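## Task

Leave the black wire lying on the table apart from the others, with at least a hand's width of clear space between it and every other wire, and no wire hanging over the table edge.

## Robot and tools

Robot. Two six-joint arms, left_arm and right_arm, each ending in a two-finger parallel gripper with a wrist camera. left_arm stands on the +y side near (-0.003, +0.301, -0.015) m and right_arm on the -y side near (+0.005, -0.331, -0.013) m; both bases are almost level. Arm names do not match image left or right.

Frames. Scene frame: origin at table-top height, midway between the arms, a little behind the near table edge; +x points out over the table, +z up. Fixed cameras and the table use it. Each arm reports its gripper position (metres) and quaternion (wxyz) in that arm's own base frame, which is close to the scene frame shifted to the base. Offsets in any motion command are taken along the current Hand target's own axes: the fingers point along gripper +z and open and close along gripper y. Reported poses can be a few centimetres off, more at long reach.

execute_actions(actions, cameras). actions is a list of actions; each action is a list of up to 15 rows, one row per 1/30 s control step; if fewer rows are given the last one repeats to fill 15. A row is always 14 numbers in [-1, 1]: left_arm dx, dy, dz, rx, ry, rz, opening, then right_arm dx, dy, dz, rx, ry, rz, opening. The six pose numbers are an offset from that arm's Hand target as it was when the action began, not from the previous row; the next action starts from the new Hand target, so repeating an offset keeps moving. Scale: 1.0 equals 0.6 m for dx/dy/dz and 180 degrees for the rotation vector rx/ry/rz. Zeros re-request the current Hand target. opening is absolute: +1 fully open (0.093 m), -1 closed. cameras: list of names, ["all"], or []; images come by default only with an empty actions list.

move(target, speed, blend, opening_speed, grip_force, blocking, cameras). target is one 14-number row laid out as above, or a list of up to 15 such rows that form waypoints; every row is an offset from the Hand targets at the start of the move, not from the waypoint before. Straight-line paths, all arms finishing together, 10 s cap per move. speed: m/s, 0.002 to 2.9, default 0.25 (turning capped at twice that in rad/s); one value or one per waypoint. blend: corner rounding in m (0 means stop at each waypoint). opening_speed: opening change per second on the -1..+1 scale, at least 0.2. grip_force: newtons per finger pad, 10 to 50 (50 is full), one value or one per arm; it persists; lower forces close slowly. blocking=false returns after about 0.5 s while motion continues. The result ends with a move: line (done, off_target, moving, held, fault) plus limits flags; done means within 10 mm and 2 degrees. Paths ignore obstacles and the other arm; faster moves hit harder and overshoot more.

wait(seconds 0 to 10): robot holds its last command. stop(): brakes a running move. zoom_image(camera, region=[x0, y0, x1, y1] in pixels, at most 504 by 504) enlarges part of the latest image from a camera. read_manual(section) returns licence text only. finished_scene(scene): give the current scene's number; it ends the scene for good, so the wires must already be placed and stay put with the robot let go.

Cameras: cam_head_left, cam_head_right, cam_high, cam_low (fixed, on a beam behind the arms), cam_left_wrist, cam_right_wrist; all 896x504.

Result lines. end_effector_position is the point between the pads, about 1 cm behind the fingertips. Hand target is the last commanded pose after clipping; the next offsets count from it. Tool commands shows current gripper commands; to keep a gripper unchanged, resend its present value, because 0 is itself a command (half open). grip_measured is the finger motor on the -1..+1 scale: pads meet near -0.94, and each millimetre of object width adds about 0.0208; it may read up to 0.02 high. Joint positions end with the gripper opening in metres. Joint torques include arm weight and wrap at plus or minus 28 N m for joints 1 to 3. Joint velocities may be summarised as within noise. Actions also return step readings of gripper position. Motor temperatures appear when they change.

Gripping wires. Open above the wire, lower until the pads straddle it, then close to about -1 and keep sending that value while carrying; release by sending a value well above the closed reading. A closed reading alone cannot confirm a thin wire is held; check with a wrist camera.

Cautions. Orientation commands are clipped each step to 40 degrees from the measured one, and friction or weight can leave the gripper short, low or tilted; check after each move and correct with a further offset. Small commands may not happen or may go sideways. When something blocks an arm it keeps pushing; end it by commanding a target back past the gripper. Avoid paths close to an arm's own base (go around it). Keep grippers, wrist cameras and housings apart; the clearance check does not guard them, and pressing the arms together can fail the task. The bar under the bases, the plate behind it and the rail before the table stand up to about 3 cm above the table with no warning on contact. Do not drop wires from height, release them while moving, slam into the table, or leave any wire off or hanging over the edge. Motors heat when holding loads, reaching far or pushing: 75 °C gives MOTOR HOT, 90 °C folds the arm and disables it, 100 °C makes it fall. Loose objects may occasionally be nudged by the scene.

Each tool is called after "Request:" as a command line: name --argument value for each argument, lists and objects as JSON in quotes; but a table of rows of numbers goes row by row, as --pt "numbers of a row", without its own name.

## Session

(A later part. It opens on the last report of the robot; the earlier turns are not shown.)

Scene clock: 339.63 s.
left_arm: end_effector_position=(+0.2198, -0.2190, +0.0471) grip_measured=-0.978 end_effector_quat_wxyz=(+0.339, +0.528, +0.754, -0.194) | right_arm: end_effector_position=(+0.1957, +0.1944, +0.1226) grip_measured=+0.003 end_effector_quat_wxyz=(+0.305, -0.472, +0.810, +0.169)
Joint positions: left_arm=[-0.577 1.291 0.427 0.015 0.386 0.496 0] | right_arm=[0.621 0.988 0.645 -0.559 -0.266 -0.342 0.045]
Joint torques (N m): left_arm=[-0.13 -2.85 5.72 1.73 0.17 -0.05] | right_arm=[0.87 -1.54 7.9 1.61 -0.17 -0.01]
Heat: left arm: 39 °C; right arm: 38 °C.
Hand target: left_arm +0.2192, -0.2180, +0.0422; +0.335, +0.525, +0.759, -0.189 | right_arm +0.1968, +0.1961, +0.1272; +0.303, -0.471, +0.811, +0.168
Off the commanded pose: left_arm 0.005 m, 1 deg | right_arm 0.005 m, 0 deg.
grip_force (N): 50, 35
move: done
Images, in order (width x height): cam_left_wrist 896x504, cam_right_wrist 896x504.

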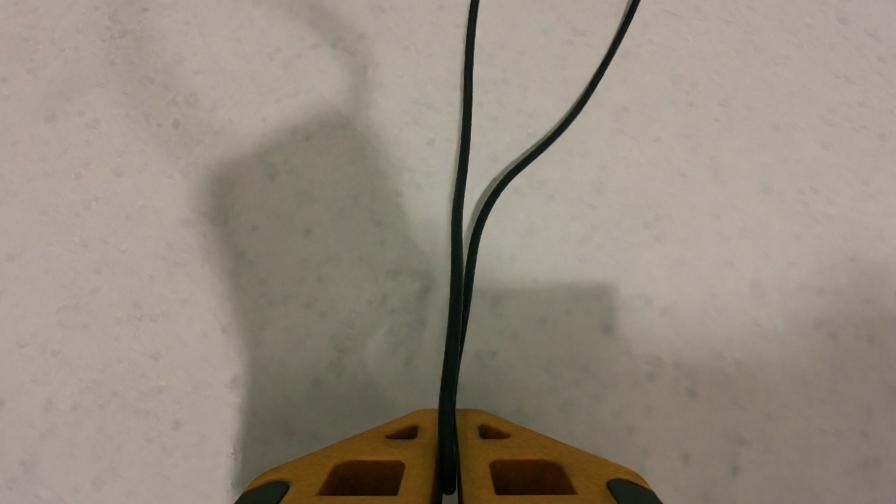

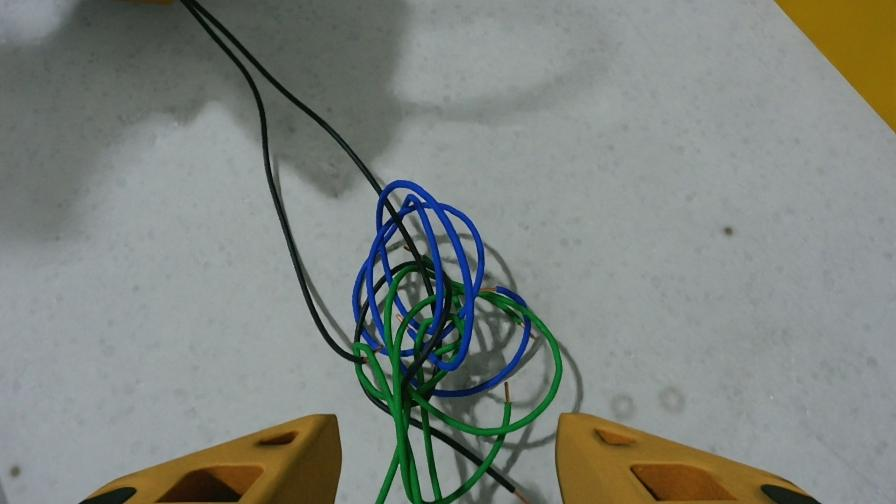

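Request:
move --target '[0,0,0,0,0,0,-1,-0.021,-0.011,0.085,0,0,0,-0.42]' --speed 0.1 --cameras '["cam_right_wrist"]'

Request:
zoom_image --camera "cam_right_wrist" --region '[250, 150, 700, 504]'

Scene clock: 355.33 s.
left_arm: end_effector_position=(+0.2198, -0.2190, +0.0471) grip_measured=-0.978 end_effector_quat_wxyz=(+0.339, +0.528, +0.754, -0.194) | right_arm: end_effector_position=(+0.2195, +0.2240, +0.0920) grip_measured=-0.417 end_effector_quat_wxyz=(+0.295, -0.472, +0.814, +0.168)
Joint positions: left_arm=[-0.577 1.291 0.427 0.015 0.386 0.496 0] | right_arm=[0.671 1.209 0.645 -0.349 -0.234 -0.3 0.025]
Joint torques (N m): left_arm=[-0.12 -2.84 5.72 1.73 0.16 -0.06] | right_arm=[0.96 -2.91 7.23 1.93 -0.14 -0.01]
Heat: left arm: 40 °C; right arm: 38 °C.
Hand target: left_arm +0.2192, -0.2180, +0.0422; +0.335, +0.525, +0.759, -0.189 | right_arm +0.2242, +0.2297, +0.0968; +0.303, -0.471, +0.811, +0.168
Off the commanded pose: left_arm 0.005 m, 1 deg | right_arm 0.009 m, 1 deg.
grip_force (N): 50, 35
move: done
Images, in order (width x height): cam_right_wrist 896x504.

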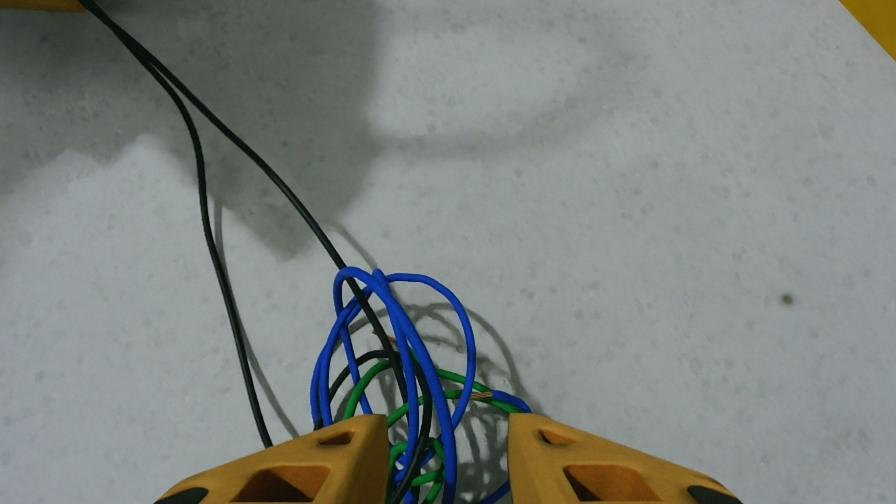

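Scaled by 1.120 from the camera's 896x504 image, which has a finer 1280x720 frame.

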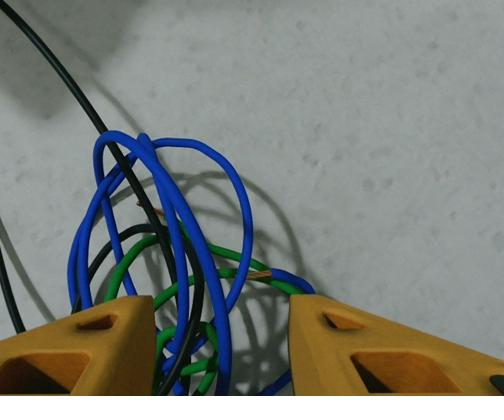

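Request:
move --target '[0,0,0,0,0,0,-1,-0.006,-0.003,0.06,0,0,0,-0.55]' --speed 0.08 --cameras '["cam_right_wrist"]'

Request:
zoom_image --camera "cam_right_wrist" --region '[250, 250, 650, 504]'

Scene clock: 373.87 s.
left_arm: end_effector_position=(+0.2199, -0.2189, +0.0471) grip_measured=-0.978 end_effector_quat_wxyz=(+0.339, +0.528, +0.754, -0.193) | right_arm: end_effector_position=(+0.2334, +0.2445, +0.0670) grip_measured=-0.547 end_effector_quat_wxyz=(+0.293, -0.472, +0.814, +0.168)
Joint positions: left_arm=[-0.577 1.291 0.427 0.015 0.386 0.496 0] | right_arm=[0.701 1.365 0.645 -0.191 -0.216 -0.276 0.019]
Joint torques (N m): left_arm=[-0.13 -2.84 5.72 1.73 0.18 -0.05] | right_arm=[0.95 -4 7.09 1.98 -0.12 -0.02]
Heat: left arm: 40 °C; right arm: 39 °C.
Hand target: left_arm +0.2192, -0.2180, +0.0422; +0.335, +0.525, +0.759, -0.189 | right_arm +0.2392, +0.2511, +0.0718; +0.303, -0.471, +0.811, +0.168
Off the commanded pose: left_arm 0.005 m, 1 deg | right_arm 0.010 m, 1 deg.
grip_force (N): 50, 35
move: done
Images, in order (width x height): cam_right_wrist 896x504.

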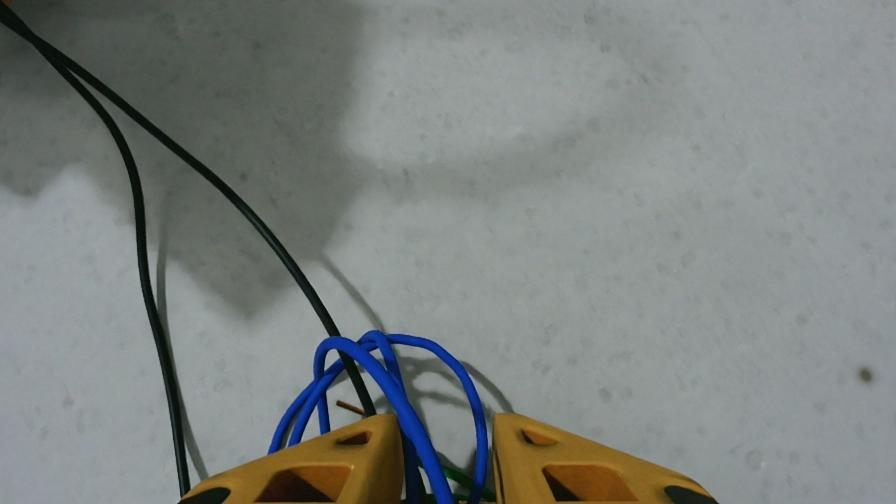

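Scaled by 1.260 from the camera's 896x504 image, which has a finer 1280x720 frame.

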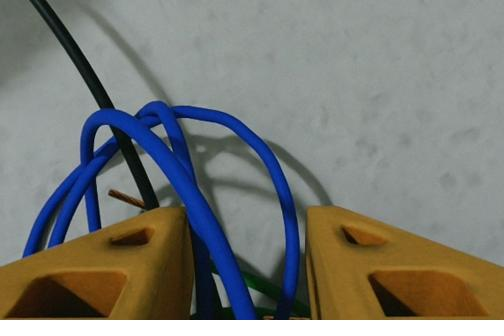

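Request:
move --pt "0 0 0 0 0 0 -1 -0.014 -0.006 0.01 0 0 0 -0.55" --pt "0 0 0 0 0 0 -1 -0.014 -0.006 0.01 0 0 0 -1" --speed 0.08 --cameras '["cam_right_wrist","cam_head_right"]'

Request:
zoom_image --camera "cam_right_wrist" --region '[250, 250, 650, 504]'

Scene clock: 384.87 s.
left_arm: end_effector_position=(+0.2200, -0.2188, +0.0470) grip_measured=-0.978 end_effector_quat_wxyz=(+0.339, +0.528, +0.755, -0.193) | right_arm: end_effector_position=(+0.2414, +0.2519, +0.0681) grip_measured=-0.961 end_effector_quat_wxyz=(+0.294, -0.473, +0.814, +0.168)
Joint positions: left_arm=[-0.577 1.291 0.427 0.015 0.385 0.496 0] | right_arm=[0.703 1.409 0.683 -0.183 -0.216 -0.275 0]
Joint torques (N m): left_arm=[-0.16 -2.81 5.71 1.73 0.18 -0.06] | right_arm=[0.84 -4.4 7.19 1.95 -0.12 -0.02]
Heat: left arm: 40 °C; right arm: 39 °C.
Hand target: left_arm +0.2192, -0.2180, +0.0422; +0.335, +0.525, +0.759, -0.189 | right_arm +0.2474, +0.2583, +0.0728; +0.303, -0.471, +0.811, +0.168
Off the commanded pose: left_arm 0.005 m, 1 deg | right_arm 0.010 m, 1 deg.
grip_force (N): 50, 35
move: done
Images, in order (width x height): cam_head_right 896x504, cam_right_wrist 896x504.

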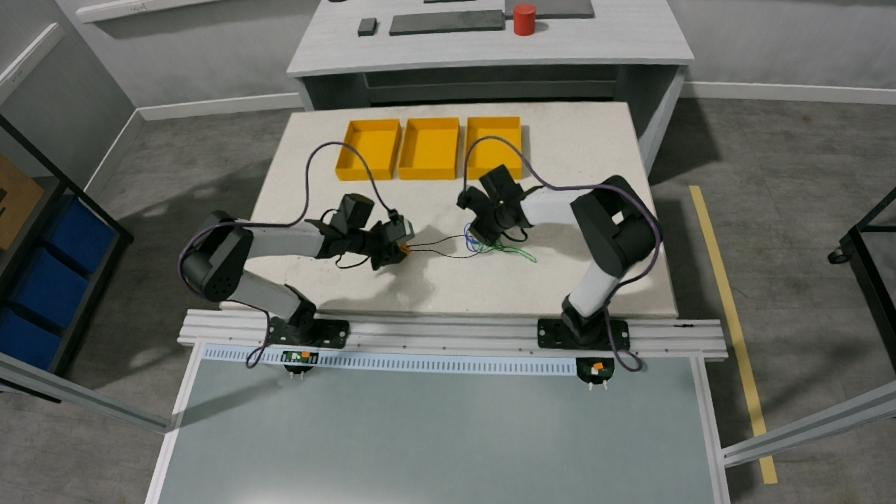

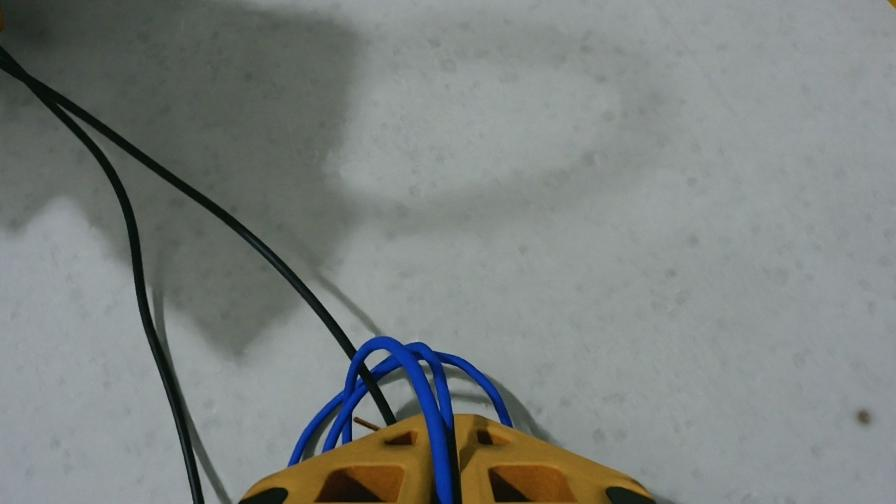

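Scaled by 1.260 from the camera's 896x504 image, which has a finer 1280x720 frame.

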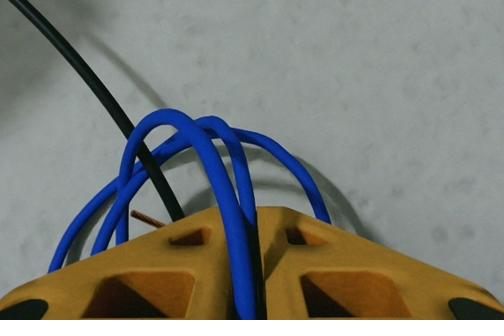

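Request:
move --target '[0,0,0,0,0,0,-1,0.012,-0.041,-0.097,0,0,0,-1]' --speed 0.07 --cameras '["cam_right_wrist","cam_left_wrist"]'

Request:
zoom_image --camera "cam_right_wrist" --region '[200, 100, 704, 504]'

Scene clock: 393.83 s.
left_arm: end_effector_position=(+0.2221, -0.2202, +0.0492) grip_measured=-0.978 end_effector_quat_wxyz=(+0.346, +0.527, +0.752, -0.193) | right_arm: end_effector_position=(+0.2409, +0.2143, +0.1007) grip_measured=-0.968 end_effector_quat_wxyz=(+0.290, -0.475, +0.812, +0.178)
Joint positions: left_arm=[-0.577 1.291 0.427 0.03 0.385 0.496 0] | right_arm=[0.56 1.263 0.72 -0.401 -0.323 -0.392 0]
Joint torques (N m): left_arm=[-0.13 -2.89 5.72 1.58 0.18 -0.05] | right_arm=[-1.07 -7.16 7.5 1.43 -0.12 -0.24]
Heat: left arm: 40 °C; right arm: 38 °C.
Hand target: left_arm +0.2192, -0.2180, +0.0422; +0.335, +0.525, +0.759, -0.189 | right_arm +0.2467, +0.2088, +0.1128; +0.303, -0.471, +0.811, +0.168
Off the commanded pose: left_arm 0.008 m, 2 deg | right_arm 0.014 m, 2 deg.
grip_force (N): 50, 35
move: off_target (right_arm)
Images, in order (width x height): cam_left_wrist 896x504, cam_right_wrist 896x504.

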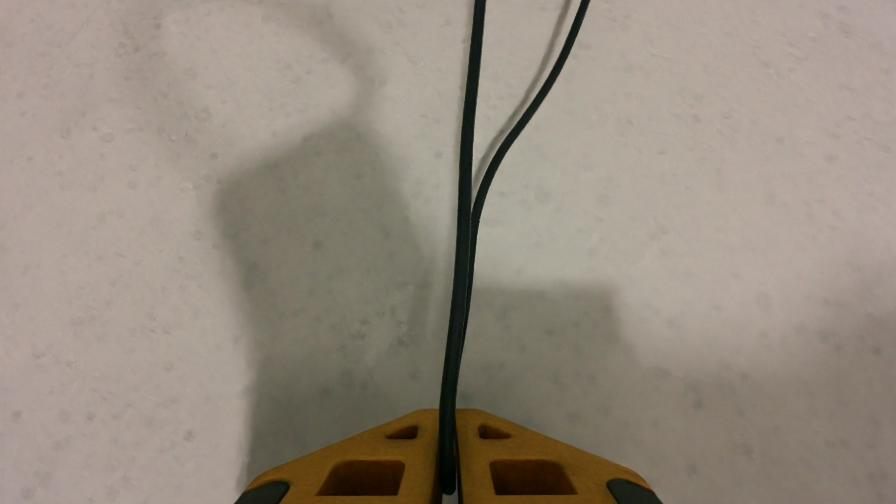

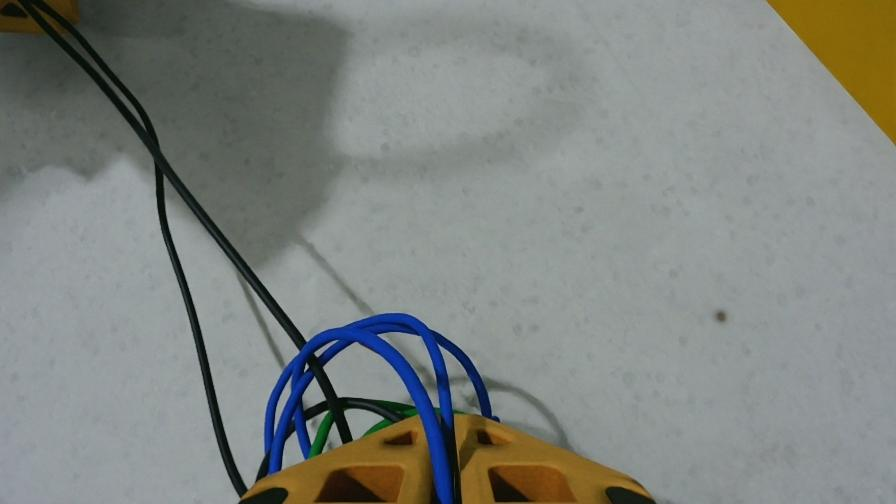

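Scaled by 1.000.

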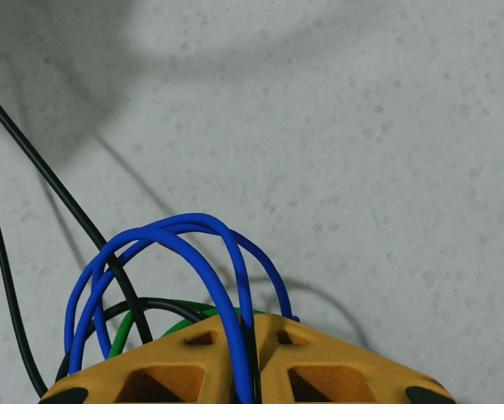

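Request:
move --target '[0,0,0,0,0,0,-1,-0.07,-0.03,-0.15,0,0,0,-1]' --speed 0.07 --cameras '["cam_right_wrist","cam_left_wrist","cam_head_left","cam_high"]'

Request:
zoom_image --camera "cam_right_wrist" --region '[200, 100, 704, 504]'

Request:
zoom_image --camera "cam_high" --region '[310, 200, 450, 330]'

Scene clock: 403.20 s.
left_arm: end_effector_position=(+0.2251, -0.2234, +0.0535) grip_measured=-0.978 end_effector_quat_wxyz=(+0.358, +0.528, +0.746, -0.193) | right_arm: end_effector_position=(+0.2424, +0.1849, +0.1921) grip_measured=-0.968 end_effector_quat_wxyz=(+0.280, -0.475, +0.814, +0.183)
Joint positions: left_arm=[-0.581 1.291 0.427 0.057 0.385 0.496 0] | right_arm=[0.432 1.199 1.061 -0.868 -0.405 -0.505 0]
Joint torques (N m): left_arm=[0.12 -2.96 5.71 1.31 0.17 -0.05] | right_arm=[-1.29 -6.8 8.23 1.45 -0.13 -0.23]
Heat: left arm: 40 °C; right arm: 39 °C.
Hand target: left_arm +0.2192, -0.2180, +0.0422; +0.335, +0.525, +0.759, -0.189 | right_arm +0.2477, +0.1774, +0.2086; +0.303, -0.471, +0.811, +0.168
Off the commanded pose: left_arm 0.014 m, 3 deg | right_arm 0.019 m, 3 deg.
grip_force (N): 50, 35
move: off_target (left_arm, right_arm)
Images, in order (width x height): cam_head_left 896x504, cam_high 896x504, cam_left_wrist 896x504, cam_right_wrist 896x504.

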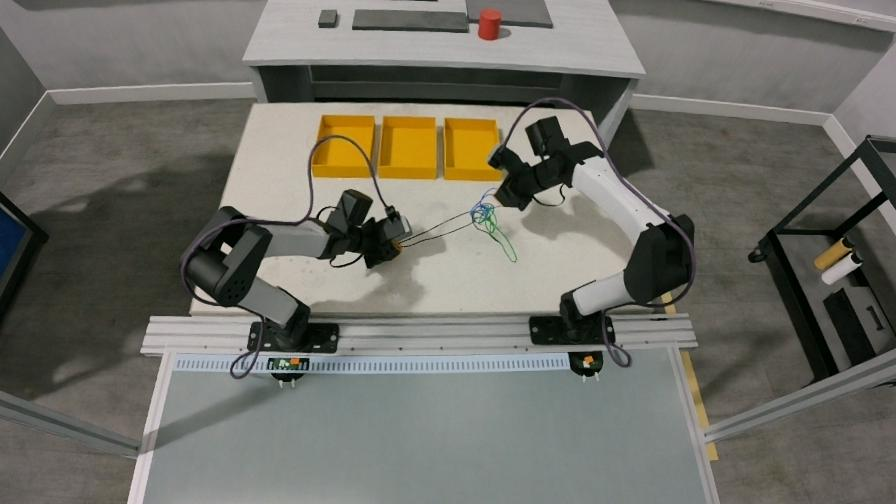

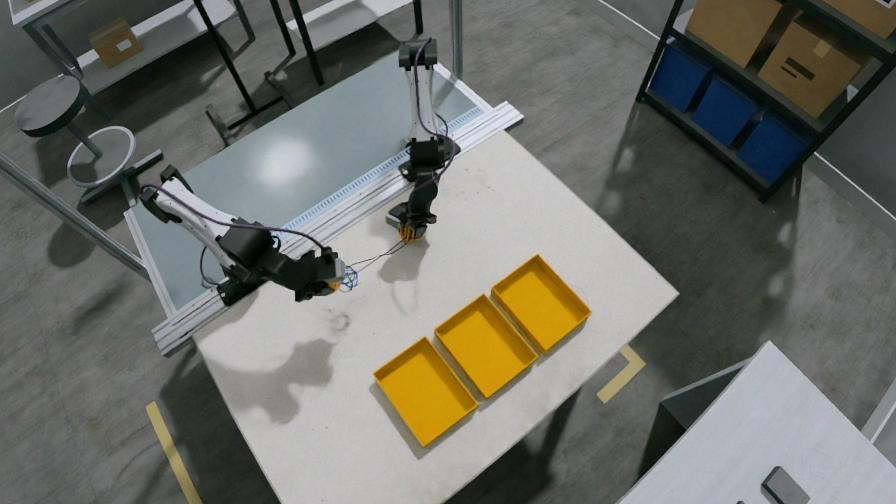

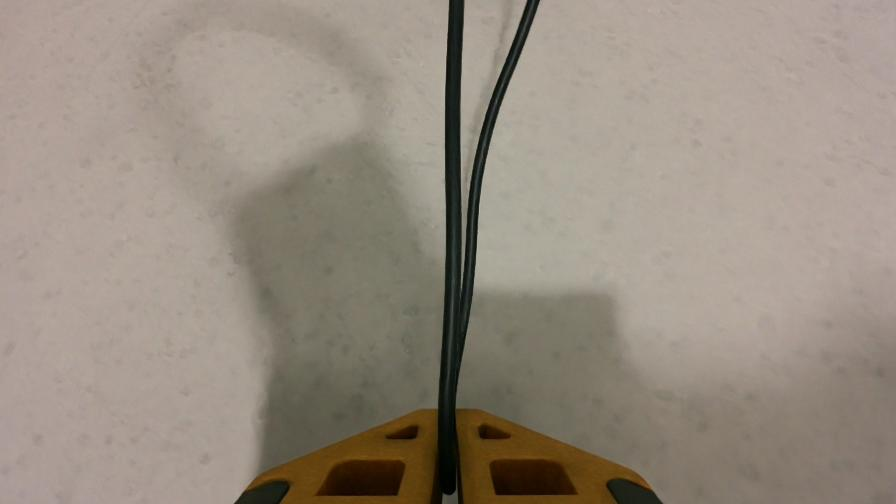

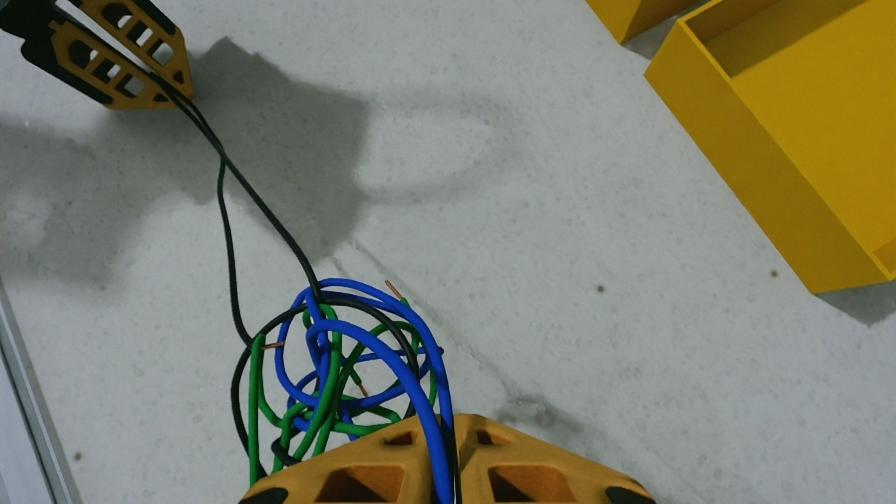

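Scaled by 1.000.

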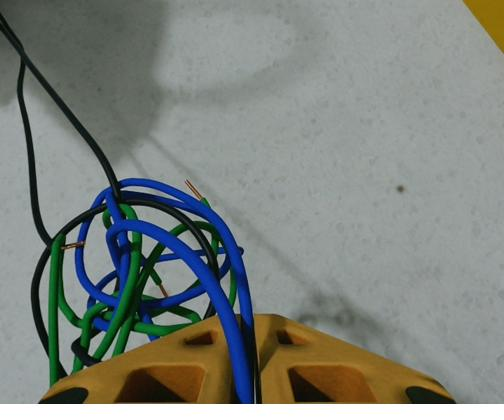

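Scaled by 3.600 from the camera's 896x504 image, which has a finer 1280x720 frame.

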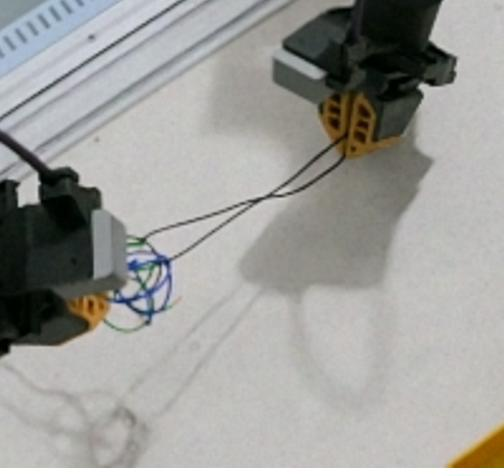

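Request:
move --target '[0.02,0,-0.1,0,0,0,-1,-0.04,-0.045,-0.12,0,0,0,-1]' --speed 0.07 --cameras '["cam_right_wrist","cam_left_wrist","cam_high"]'

Request:
zoom_image --camera "cam_right_wrist" --region '[100, 100, 604, 504]'

Request:
zoom_image --camera "cam_high" --region '[290, 190, 450, 330]'

Scene clock: 415.10 s.
left_arm: end_effector_position=(+0.2103, -0.2026, +0.1137) grip_measured=-0.978 end_effector_quat_wxyz=(+0.414, +0.539, +0.701, -0.215) | right_arm: end_effector_position=(+0.2317, +0.1620, +0.2683) grip_measured=-0.968 end_effector_quat_wxyz=(+0.271, -0.486, +0.798, +0.230)
Joint positions: left_arm=[-0.467 0.982 0.437 -0.171 0.537 0.595 0] | right_arm=[0.277 1.255 1.405 -1.258 -0.581 -0.676 0]
Joint torques (N m): left_arm=[3.28 -1.62 5.78 -0.14 -0.37 0.2] | right_arm=[-3.73 -4.4 8.91 1.61 0.62 -0.23]
Heat: left arm: 39 °C; right arm: 39 °C.
Hand target: left_arm +0.1979, -0.1716, +0.0759; +0.335, +0.525, +0.759, -0.189 | right_arm +0.2561, +0.1396, +0.2793; +0.303, -0.471, +0.811, +0.168
Off the commanded pose: left_arm 0.050 m, 12 deg | right_arm 0.035 m, 8 deg.
grip_force (N): 50, 35
move: off_target (left_arm, right_arm)
Images, in order (width x height): cam_high 896x504, cam_left_wrist 896x504, cam_right_wrist 896x504.

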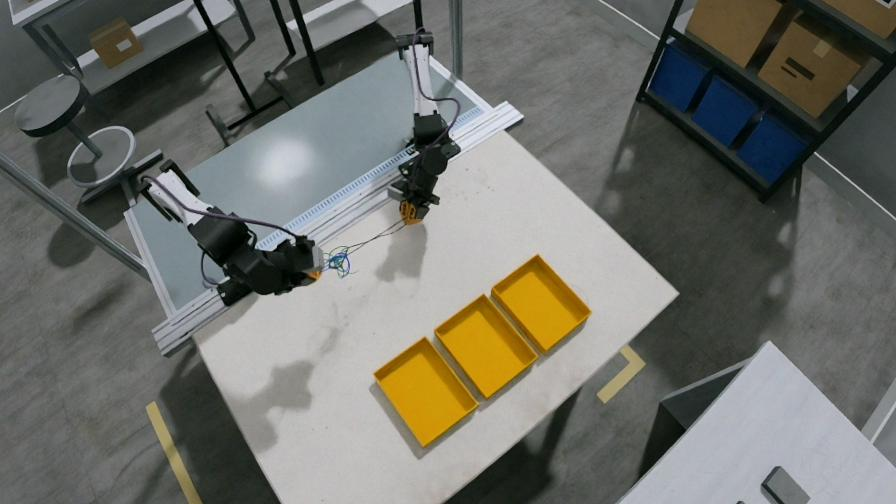

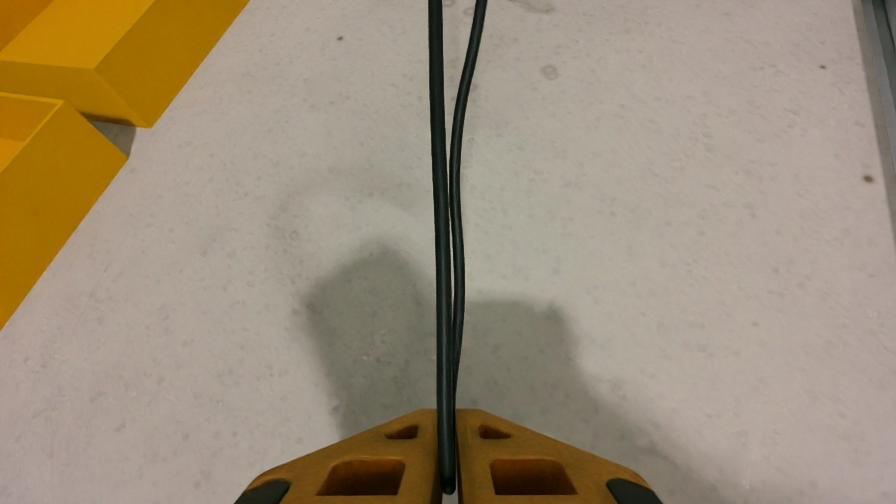

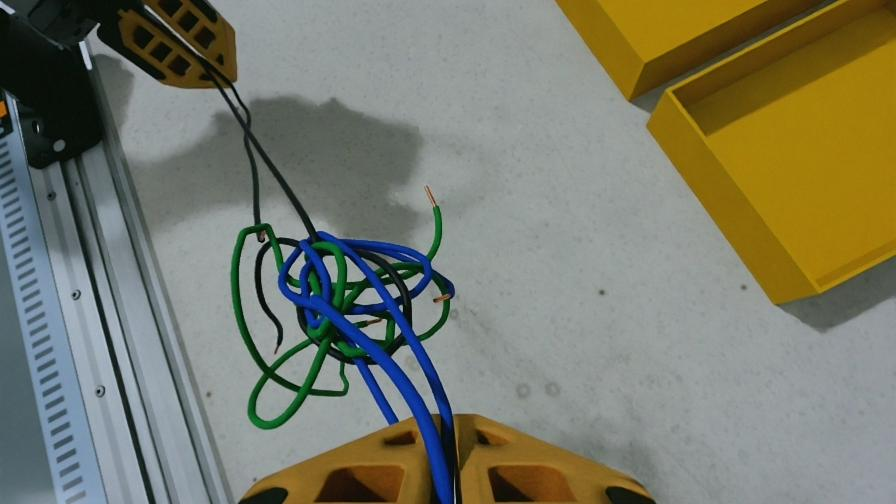

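Scaled by 1.000.

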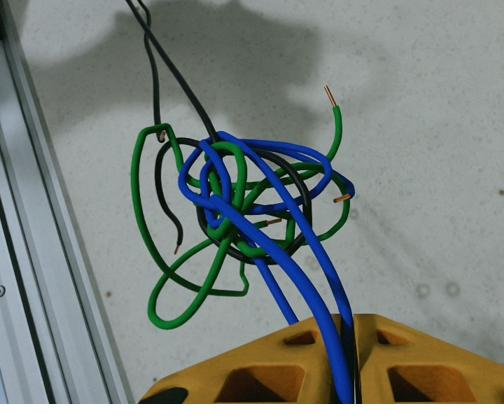

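Scaled by 3.150 from the camera's 896x504 image, which has a finer 1280x720 frame.

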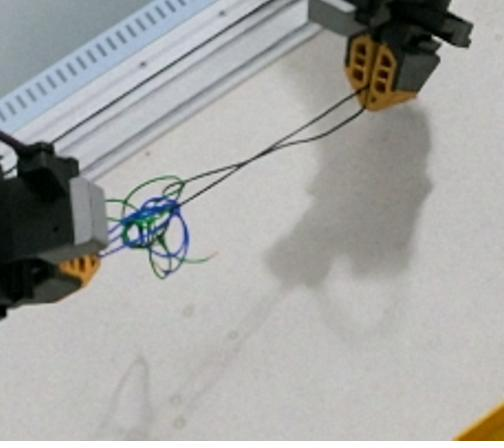

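Request:
move --target '[-0.05,0.0,-0.06,0,0,0,-1,-0.06,-0.04,-0.06,0,0,0,-1]' --speed 0.07 --cameras '["cam_right_wrist","cam_high"]'

Request:
zoom_image --camera "cam_right_wrist" --region '[100, 100, 604, 504]'

Request:
zoom_image --camera "cam_high" --region '[290, 190, 450, 330]'

Scene clock: 423.67 s.
left_arm: end_effector_position=(+0.2096, -0.2023, +0.1689) grip_measured=-0.978 end_effector_quat_wxyz=(+0.432, +0.539, +0.691, -0.212) | right_arm: end_effector_position=(+0.2473, +0.1601, +0.3213) grip_measured=-0.968 end_effector_quat_wxyz=(+0.262, -0.488, +0.796, +0.245)
Joint positions: left_arm=[-0.467 0.899 0.601 -0.377 0.538 0.596 0] | right_arm=[0.232 1.432 1.777 -1.506 -0.628 -0.733 0]
Joint torques (N m): left_arm=[3.1 -1.11 5.85 -0.45 -0.35 0.16] | right_arm=[-4.75 -5.29 8.42 1.81 0.81 -0.21]
Motor temperatures (°C): left_arm=[29 33 39 38 28 30 30] | right_arm=[32 34 41 38 29 29 29]
Heat: left arm: 39 °C; right arm: 41 °C.
Hand target: left_arm +0.1934, -0.1687, +0.1224; +0.335, +0.525, +0.759, -0.189 | right_arm +0.2782, +0.1313, +0.3304; +0.303, -0.471, +0.811, +0.168
Off the commanded pose: left_arm 0.060 m, 14 deg | right_arm 0.043 m, 10 deg.
grip_force (N): 50, 35
move: off_target (left_arm, right_arm)
Images, in order (width x height): cam_high 896x504, cam_right_wrist 896x504.

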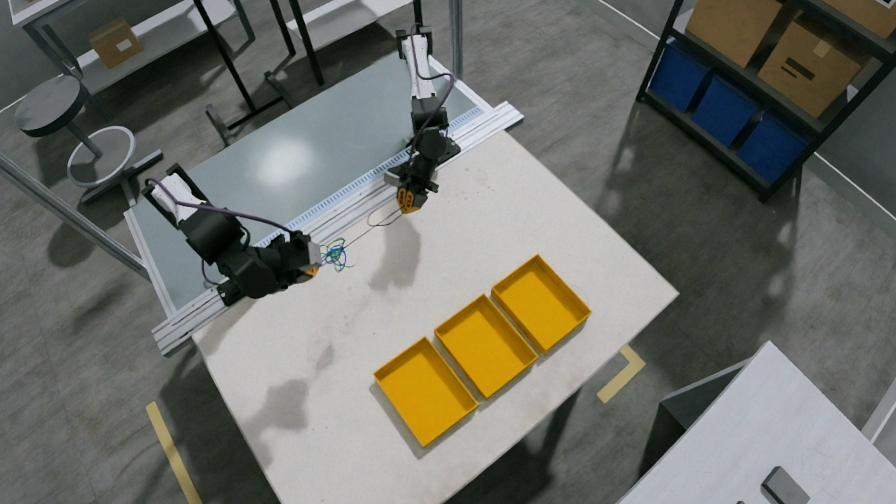

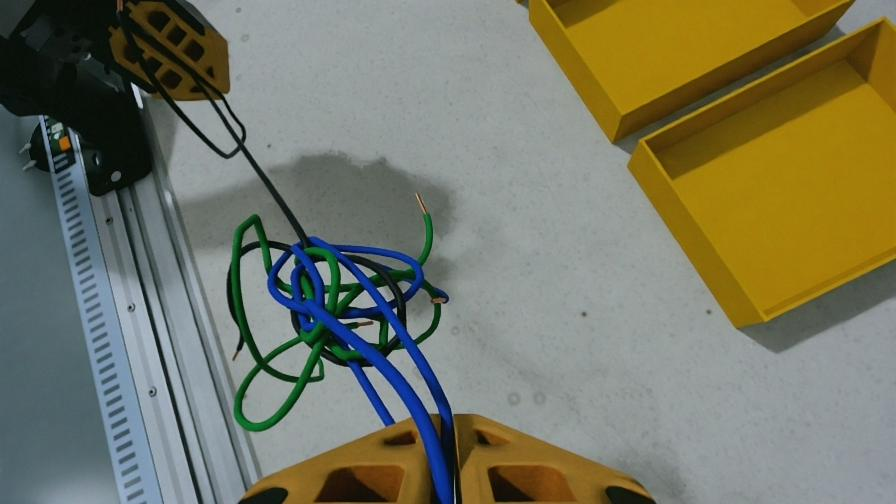

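Scaled by 1.000.

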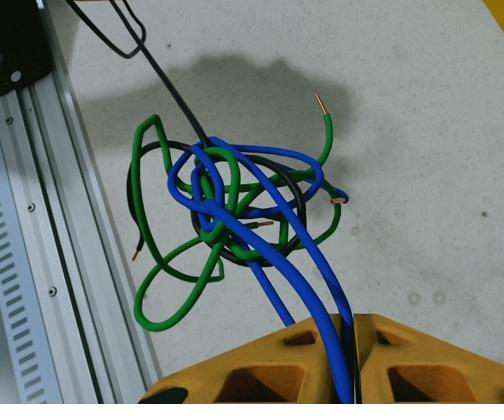

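Scaled by 3.150 from the camera's 896x504 image, which has a finer 1280x720 frame.

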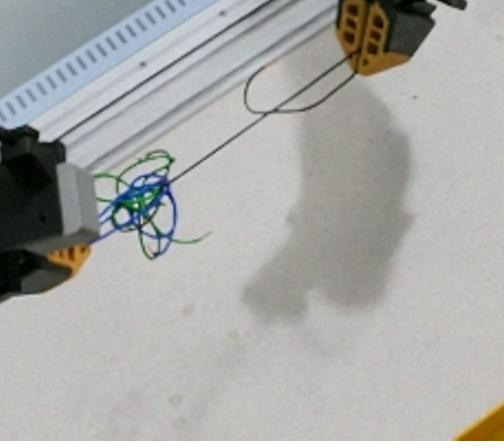

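Request:
move --target '[0,0,0,0,0,0,-1,-0.0,-0.045,-0.09,0,0,0,-1]' --speed 0.07 --cameras '["cam_right_wrist","cam_high"]'

Request:
zoom_image --camera "cam_right_wrist" --region '[100, 100, 604, 504]'

Scene clock: 433.87 s.
left_arm: end_effector_position=(+0.2159, -0.2089, +0.1946) grip_measured=-0.978 end_effector_quat_wxyz=(+0.469, +0.542, +0.664, -0.213) | right_arm: end_effector_position=(+0.2653, +0.1268, +0.3605) grip_measured=-0.968 end_effector_quat_wxyz=(+0.322, -0.469, +0.786, +0.240)
Joint positions: left_arm=[-0.467 0.891 0.633 -0.328 0.559 0.596 0] | right_arm=[0.056 1.48 1.954 -1.604 -0.725 -0.851 0]
Joint torques (N m): left_arm=[2.25 -0.98 3.49 -0.93 -0.62 0.1] | right_arm=[-6.08 -6.65 8.55 1.6 0.81 -0.18]
Heat: left arm: 39 °C; right arm: 41 °C.
Hand target: left_arm +0.1935, -0.1687, +0.1225; +0.335, +0.525, +0.759, -0.189 | right_arm +0.2836, +0.0877, +0.3717; +0.303, -0.471, +0.811, +0.168
Off the commanded pose: left_arm 0.086 m, 19 deg | right_arm 0.045 m, 9 deg.
joint read past its limit (right arm) — joint 4 (wrist pitch), lower limit.
joint sent to its limit (right arm) — joint 4 (wrist pitch), lower limit. The joint targets are off in position and orientation.
grip_force (N): 50, 35
move: off_target (left_arm, right_arm)
Images, in order (width x height): cam_high 896x504, cam_right_wrist 896x504.

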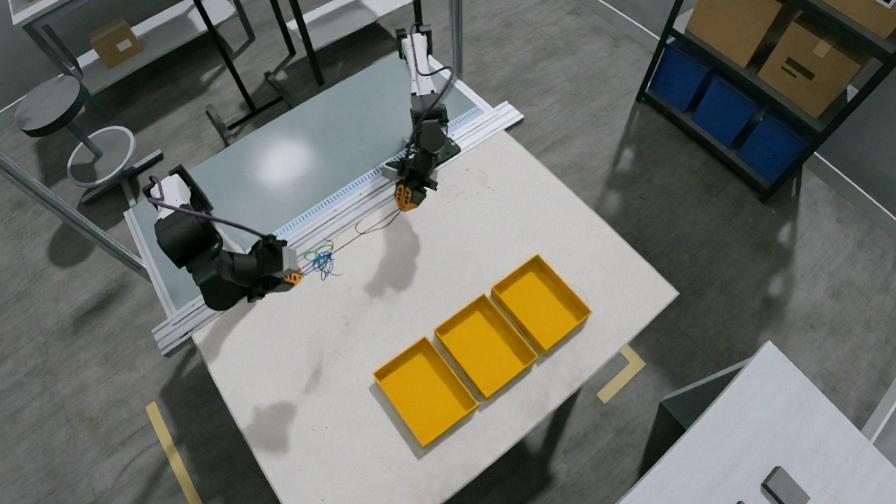

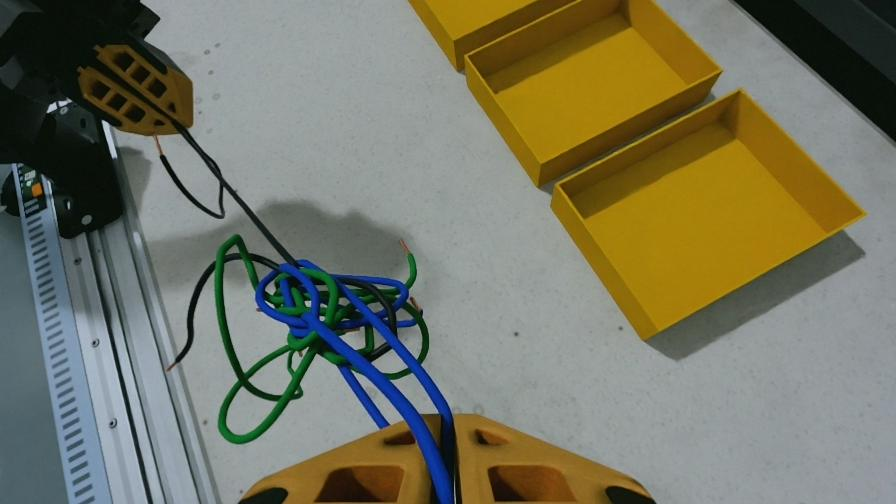

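Scaled by 1.000.

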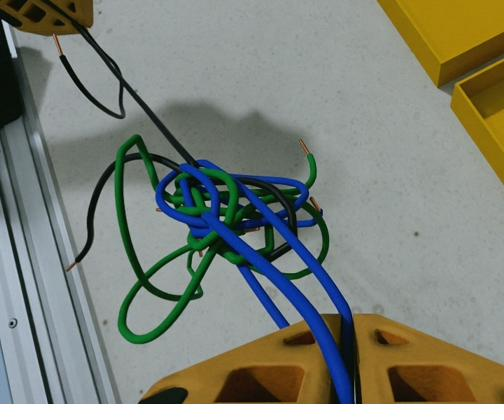

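Request:
move --target '[0,0,0,0,0,0,-1,0.06,0.09,0.17,0,0,0,-1]' --speed 0.15 --cameras '["cam_right_wrist","cam_high"]'

Request:
zoom_image --camera "cam_right_wrist" --region '[100, 100, 604, 504]'

Scene clock: 443.87 s.
left_arm: end_effector_position=(+0.1944, -0.1785, +0.1351) grip_measured=-0.979 end_effector_quat_wxyz=(+0.356, +0.529, +0.743, -0.204) | right_arm: end_effector_position=(+0.2539, +0.1539, +0.2633) grip_measured=-0.968 end_effector_quat_wxyz=(+0.282, -0.474, +0.811, +0.194)
Joint positions: left_arm=[-0.424 0.9 0.591 -0.557 0.514 0.62 0] | right_arm=[0.262 1.282 1.41 -1.203 -0.514 -0.662 0]
Joint torques (N m): left_arm=[1.58 -0.8 6.58 1.14 0.04 0.18] | right_arm=[0.13 -7.34 5.2 1.74 0.07 -0.04]
Heat: left arm: 39 °C; right arm: 41 °C.
Hand target: left_arm +0.1933, -0.1687, +0.1224; +0.335, +0.525, +0.759, -0.189 | right_arm +0.2575, +0.1478, +0.2700; +0.303, -0.471, +0.811, +0.168
Off the commanded pose: left_arm 0.016 m, 4 deg | right_arm 0.010 m, 4 deg.
grip_force (N): 50, 35
move: off_target (left_arm, right_arm)
Images, in order (width x height): cam_high 896x504, cam_right_wrist 896x504.

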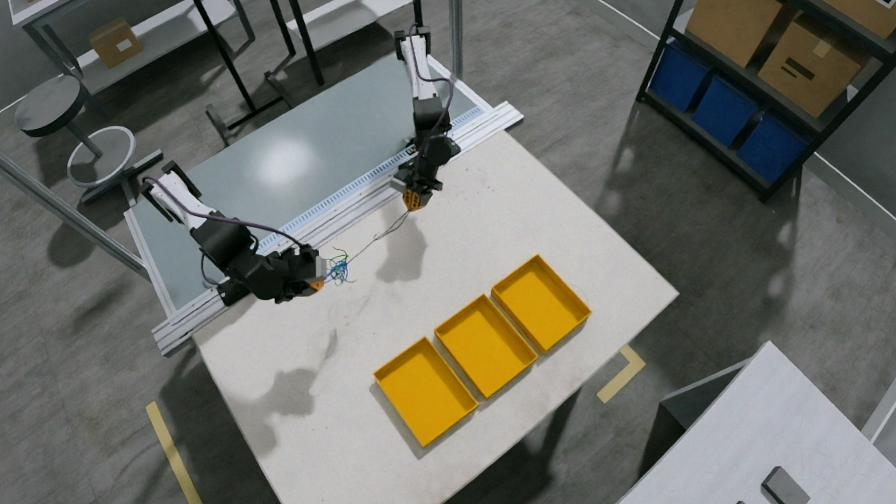

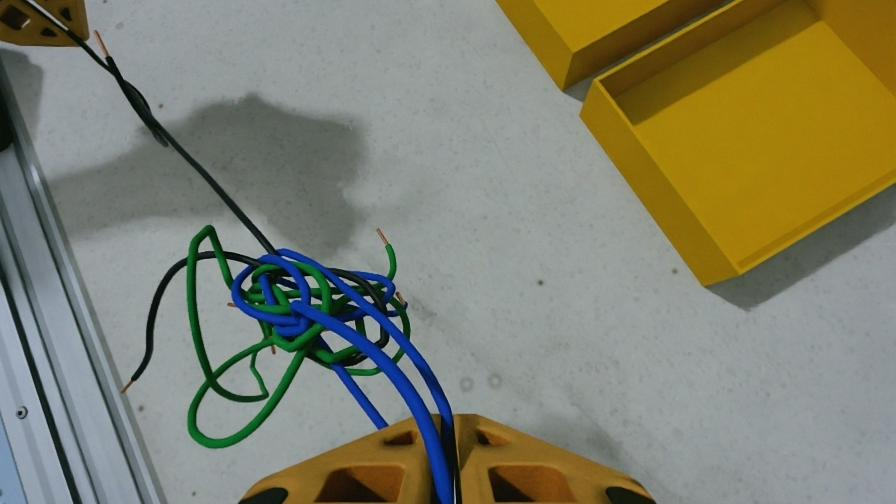

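Scaled by 1.000.

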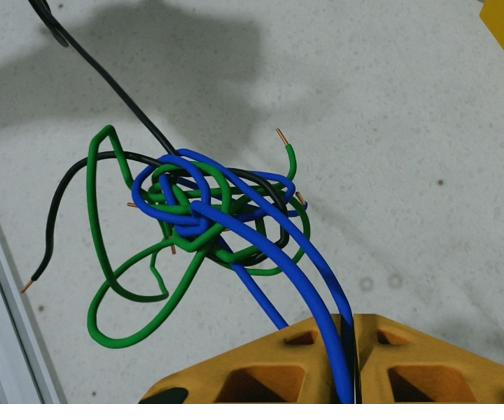

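Request:
move --target '[0.082,-0.008,0.082,0,0,0,-1,0.163,0.0035,0.19,0,0,0,-1]' --speed 0.15 --cameras '["cam_right_wrist","cam_left_wrist"]'

Request:
zoom_image --camera "cam_right_wrist" --region '[100, 100, 604, 504]'

Scene clock: 455.20 s.
left_arm: end_effector_position=(+0.1901, -0.1738, +0.0580) grip_measured=-0.979 end_effector_quat_wxyz=(+0.336, +0.526, +0.754, -0.203) | right_arm: end_effector_position=(+0.2539, +0.1509, +0.1189) grip_measured=-0.968 end_effector_quat_wxyz=(+0.295, -0.474, +0.810, +0.182)
Joint positions: left_arm=[-0.42 1.005 0.342 -0.248 0.503 0.622 0] | right_arm=[0.262 1.203 0.768 -0.608 -0.495 -0.661 0]
Joint torques (N m): left_arm=[1.26 -1.05 6.17 1.59 0.15 0.16] | right_arm=[0.16 -5.35 5.2 1.7 -0.14 -0.04]
Heat: left arm: 40 °C; right arm: 40 °C.
Hand target: left_arm +0.1933, -0.1689, +0.0528; +0.335, +0.525, +0.759, -0.189 | right_arm +0.2573, +0.1476, +0.1198; +0.303, -0.471, +0.811, +0.168
Off the commanded pose: left_arm 0.008 m, 2 deg | right_arm 0.005 m, 2 deg.
grip_force (N): 50, 35
move: done
Images, in order (width x height): cam_left_wrist 896x504, cam_right_wrist 896x504.

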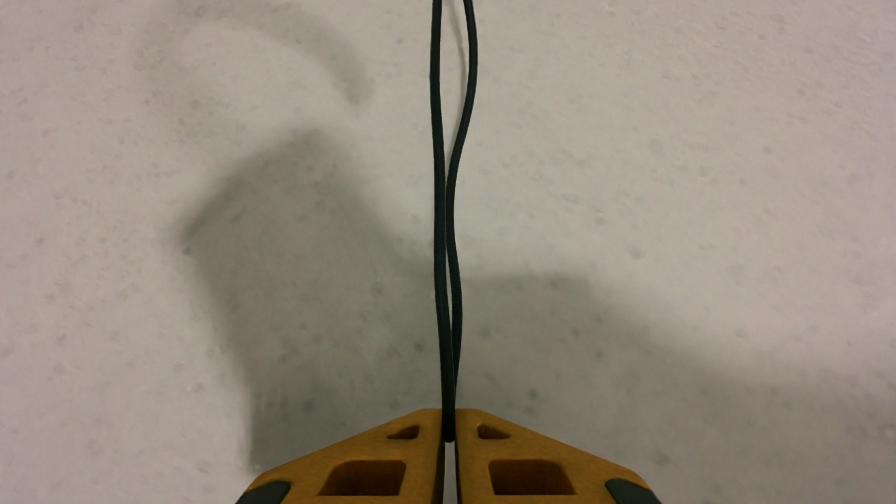

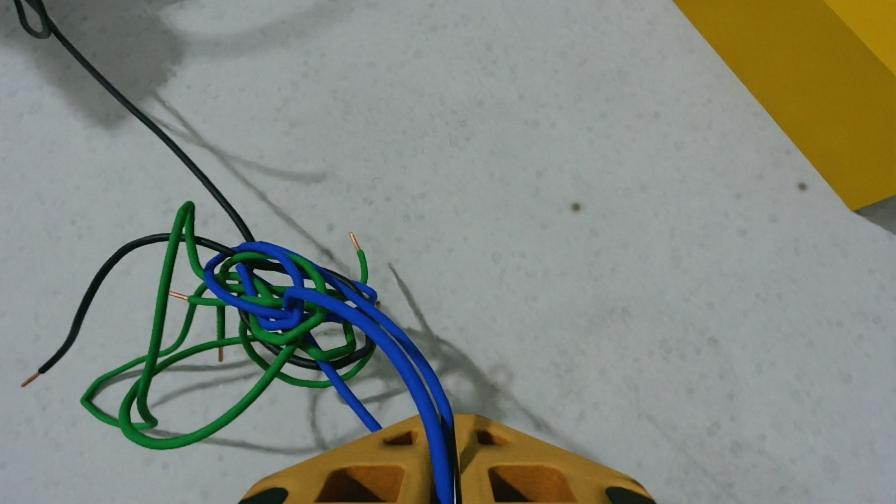

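Scaled by 1.000.

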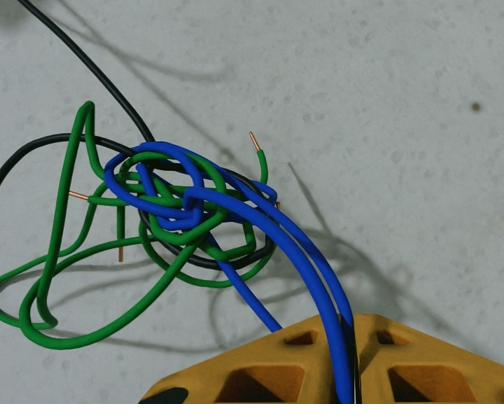

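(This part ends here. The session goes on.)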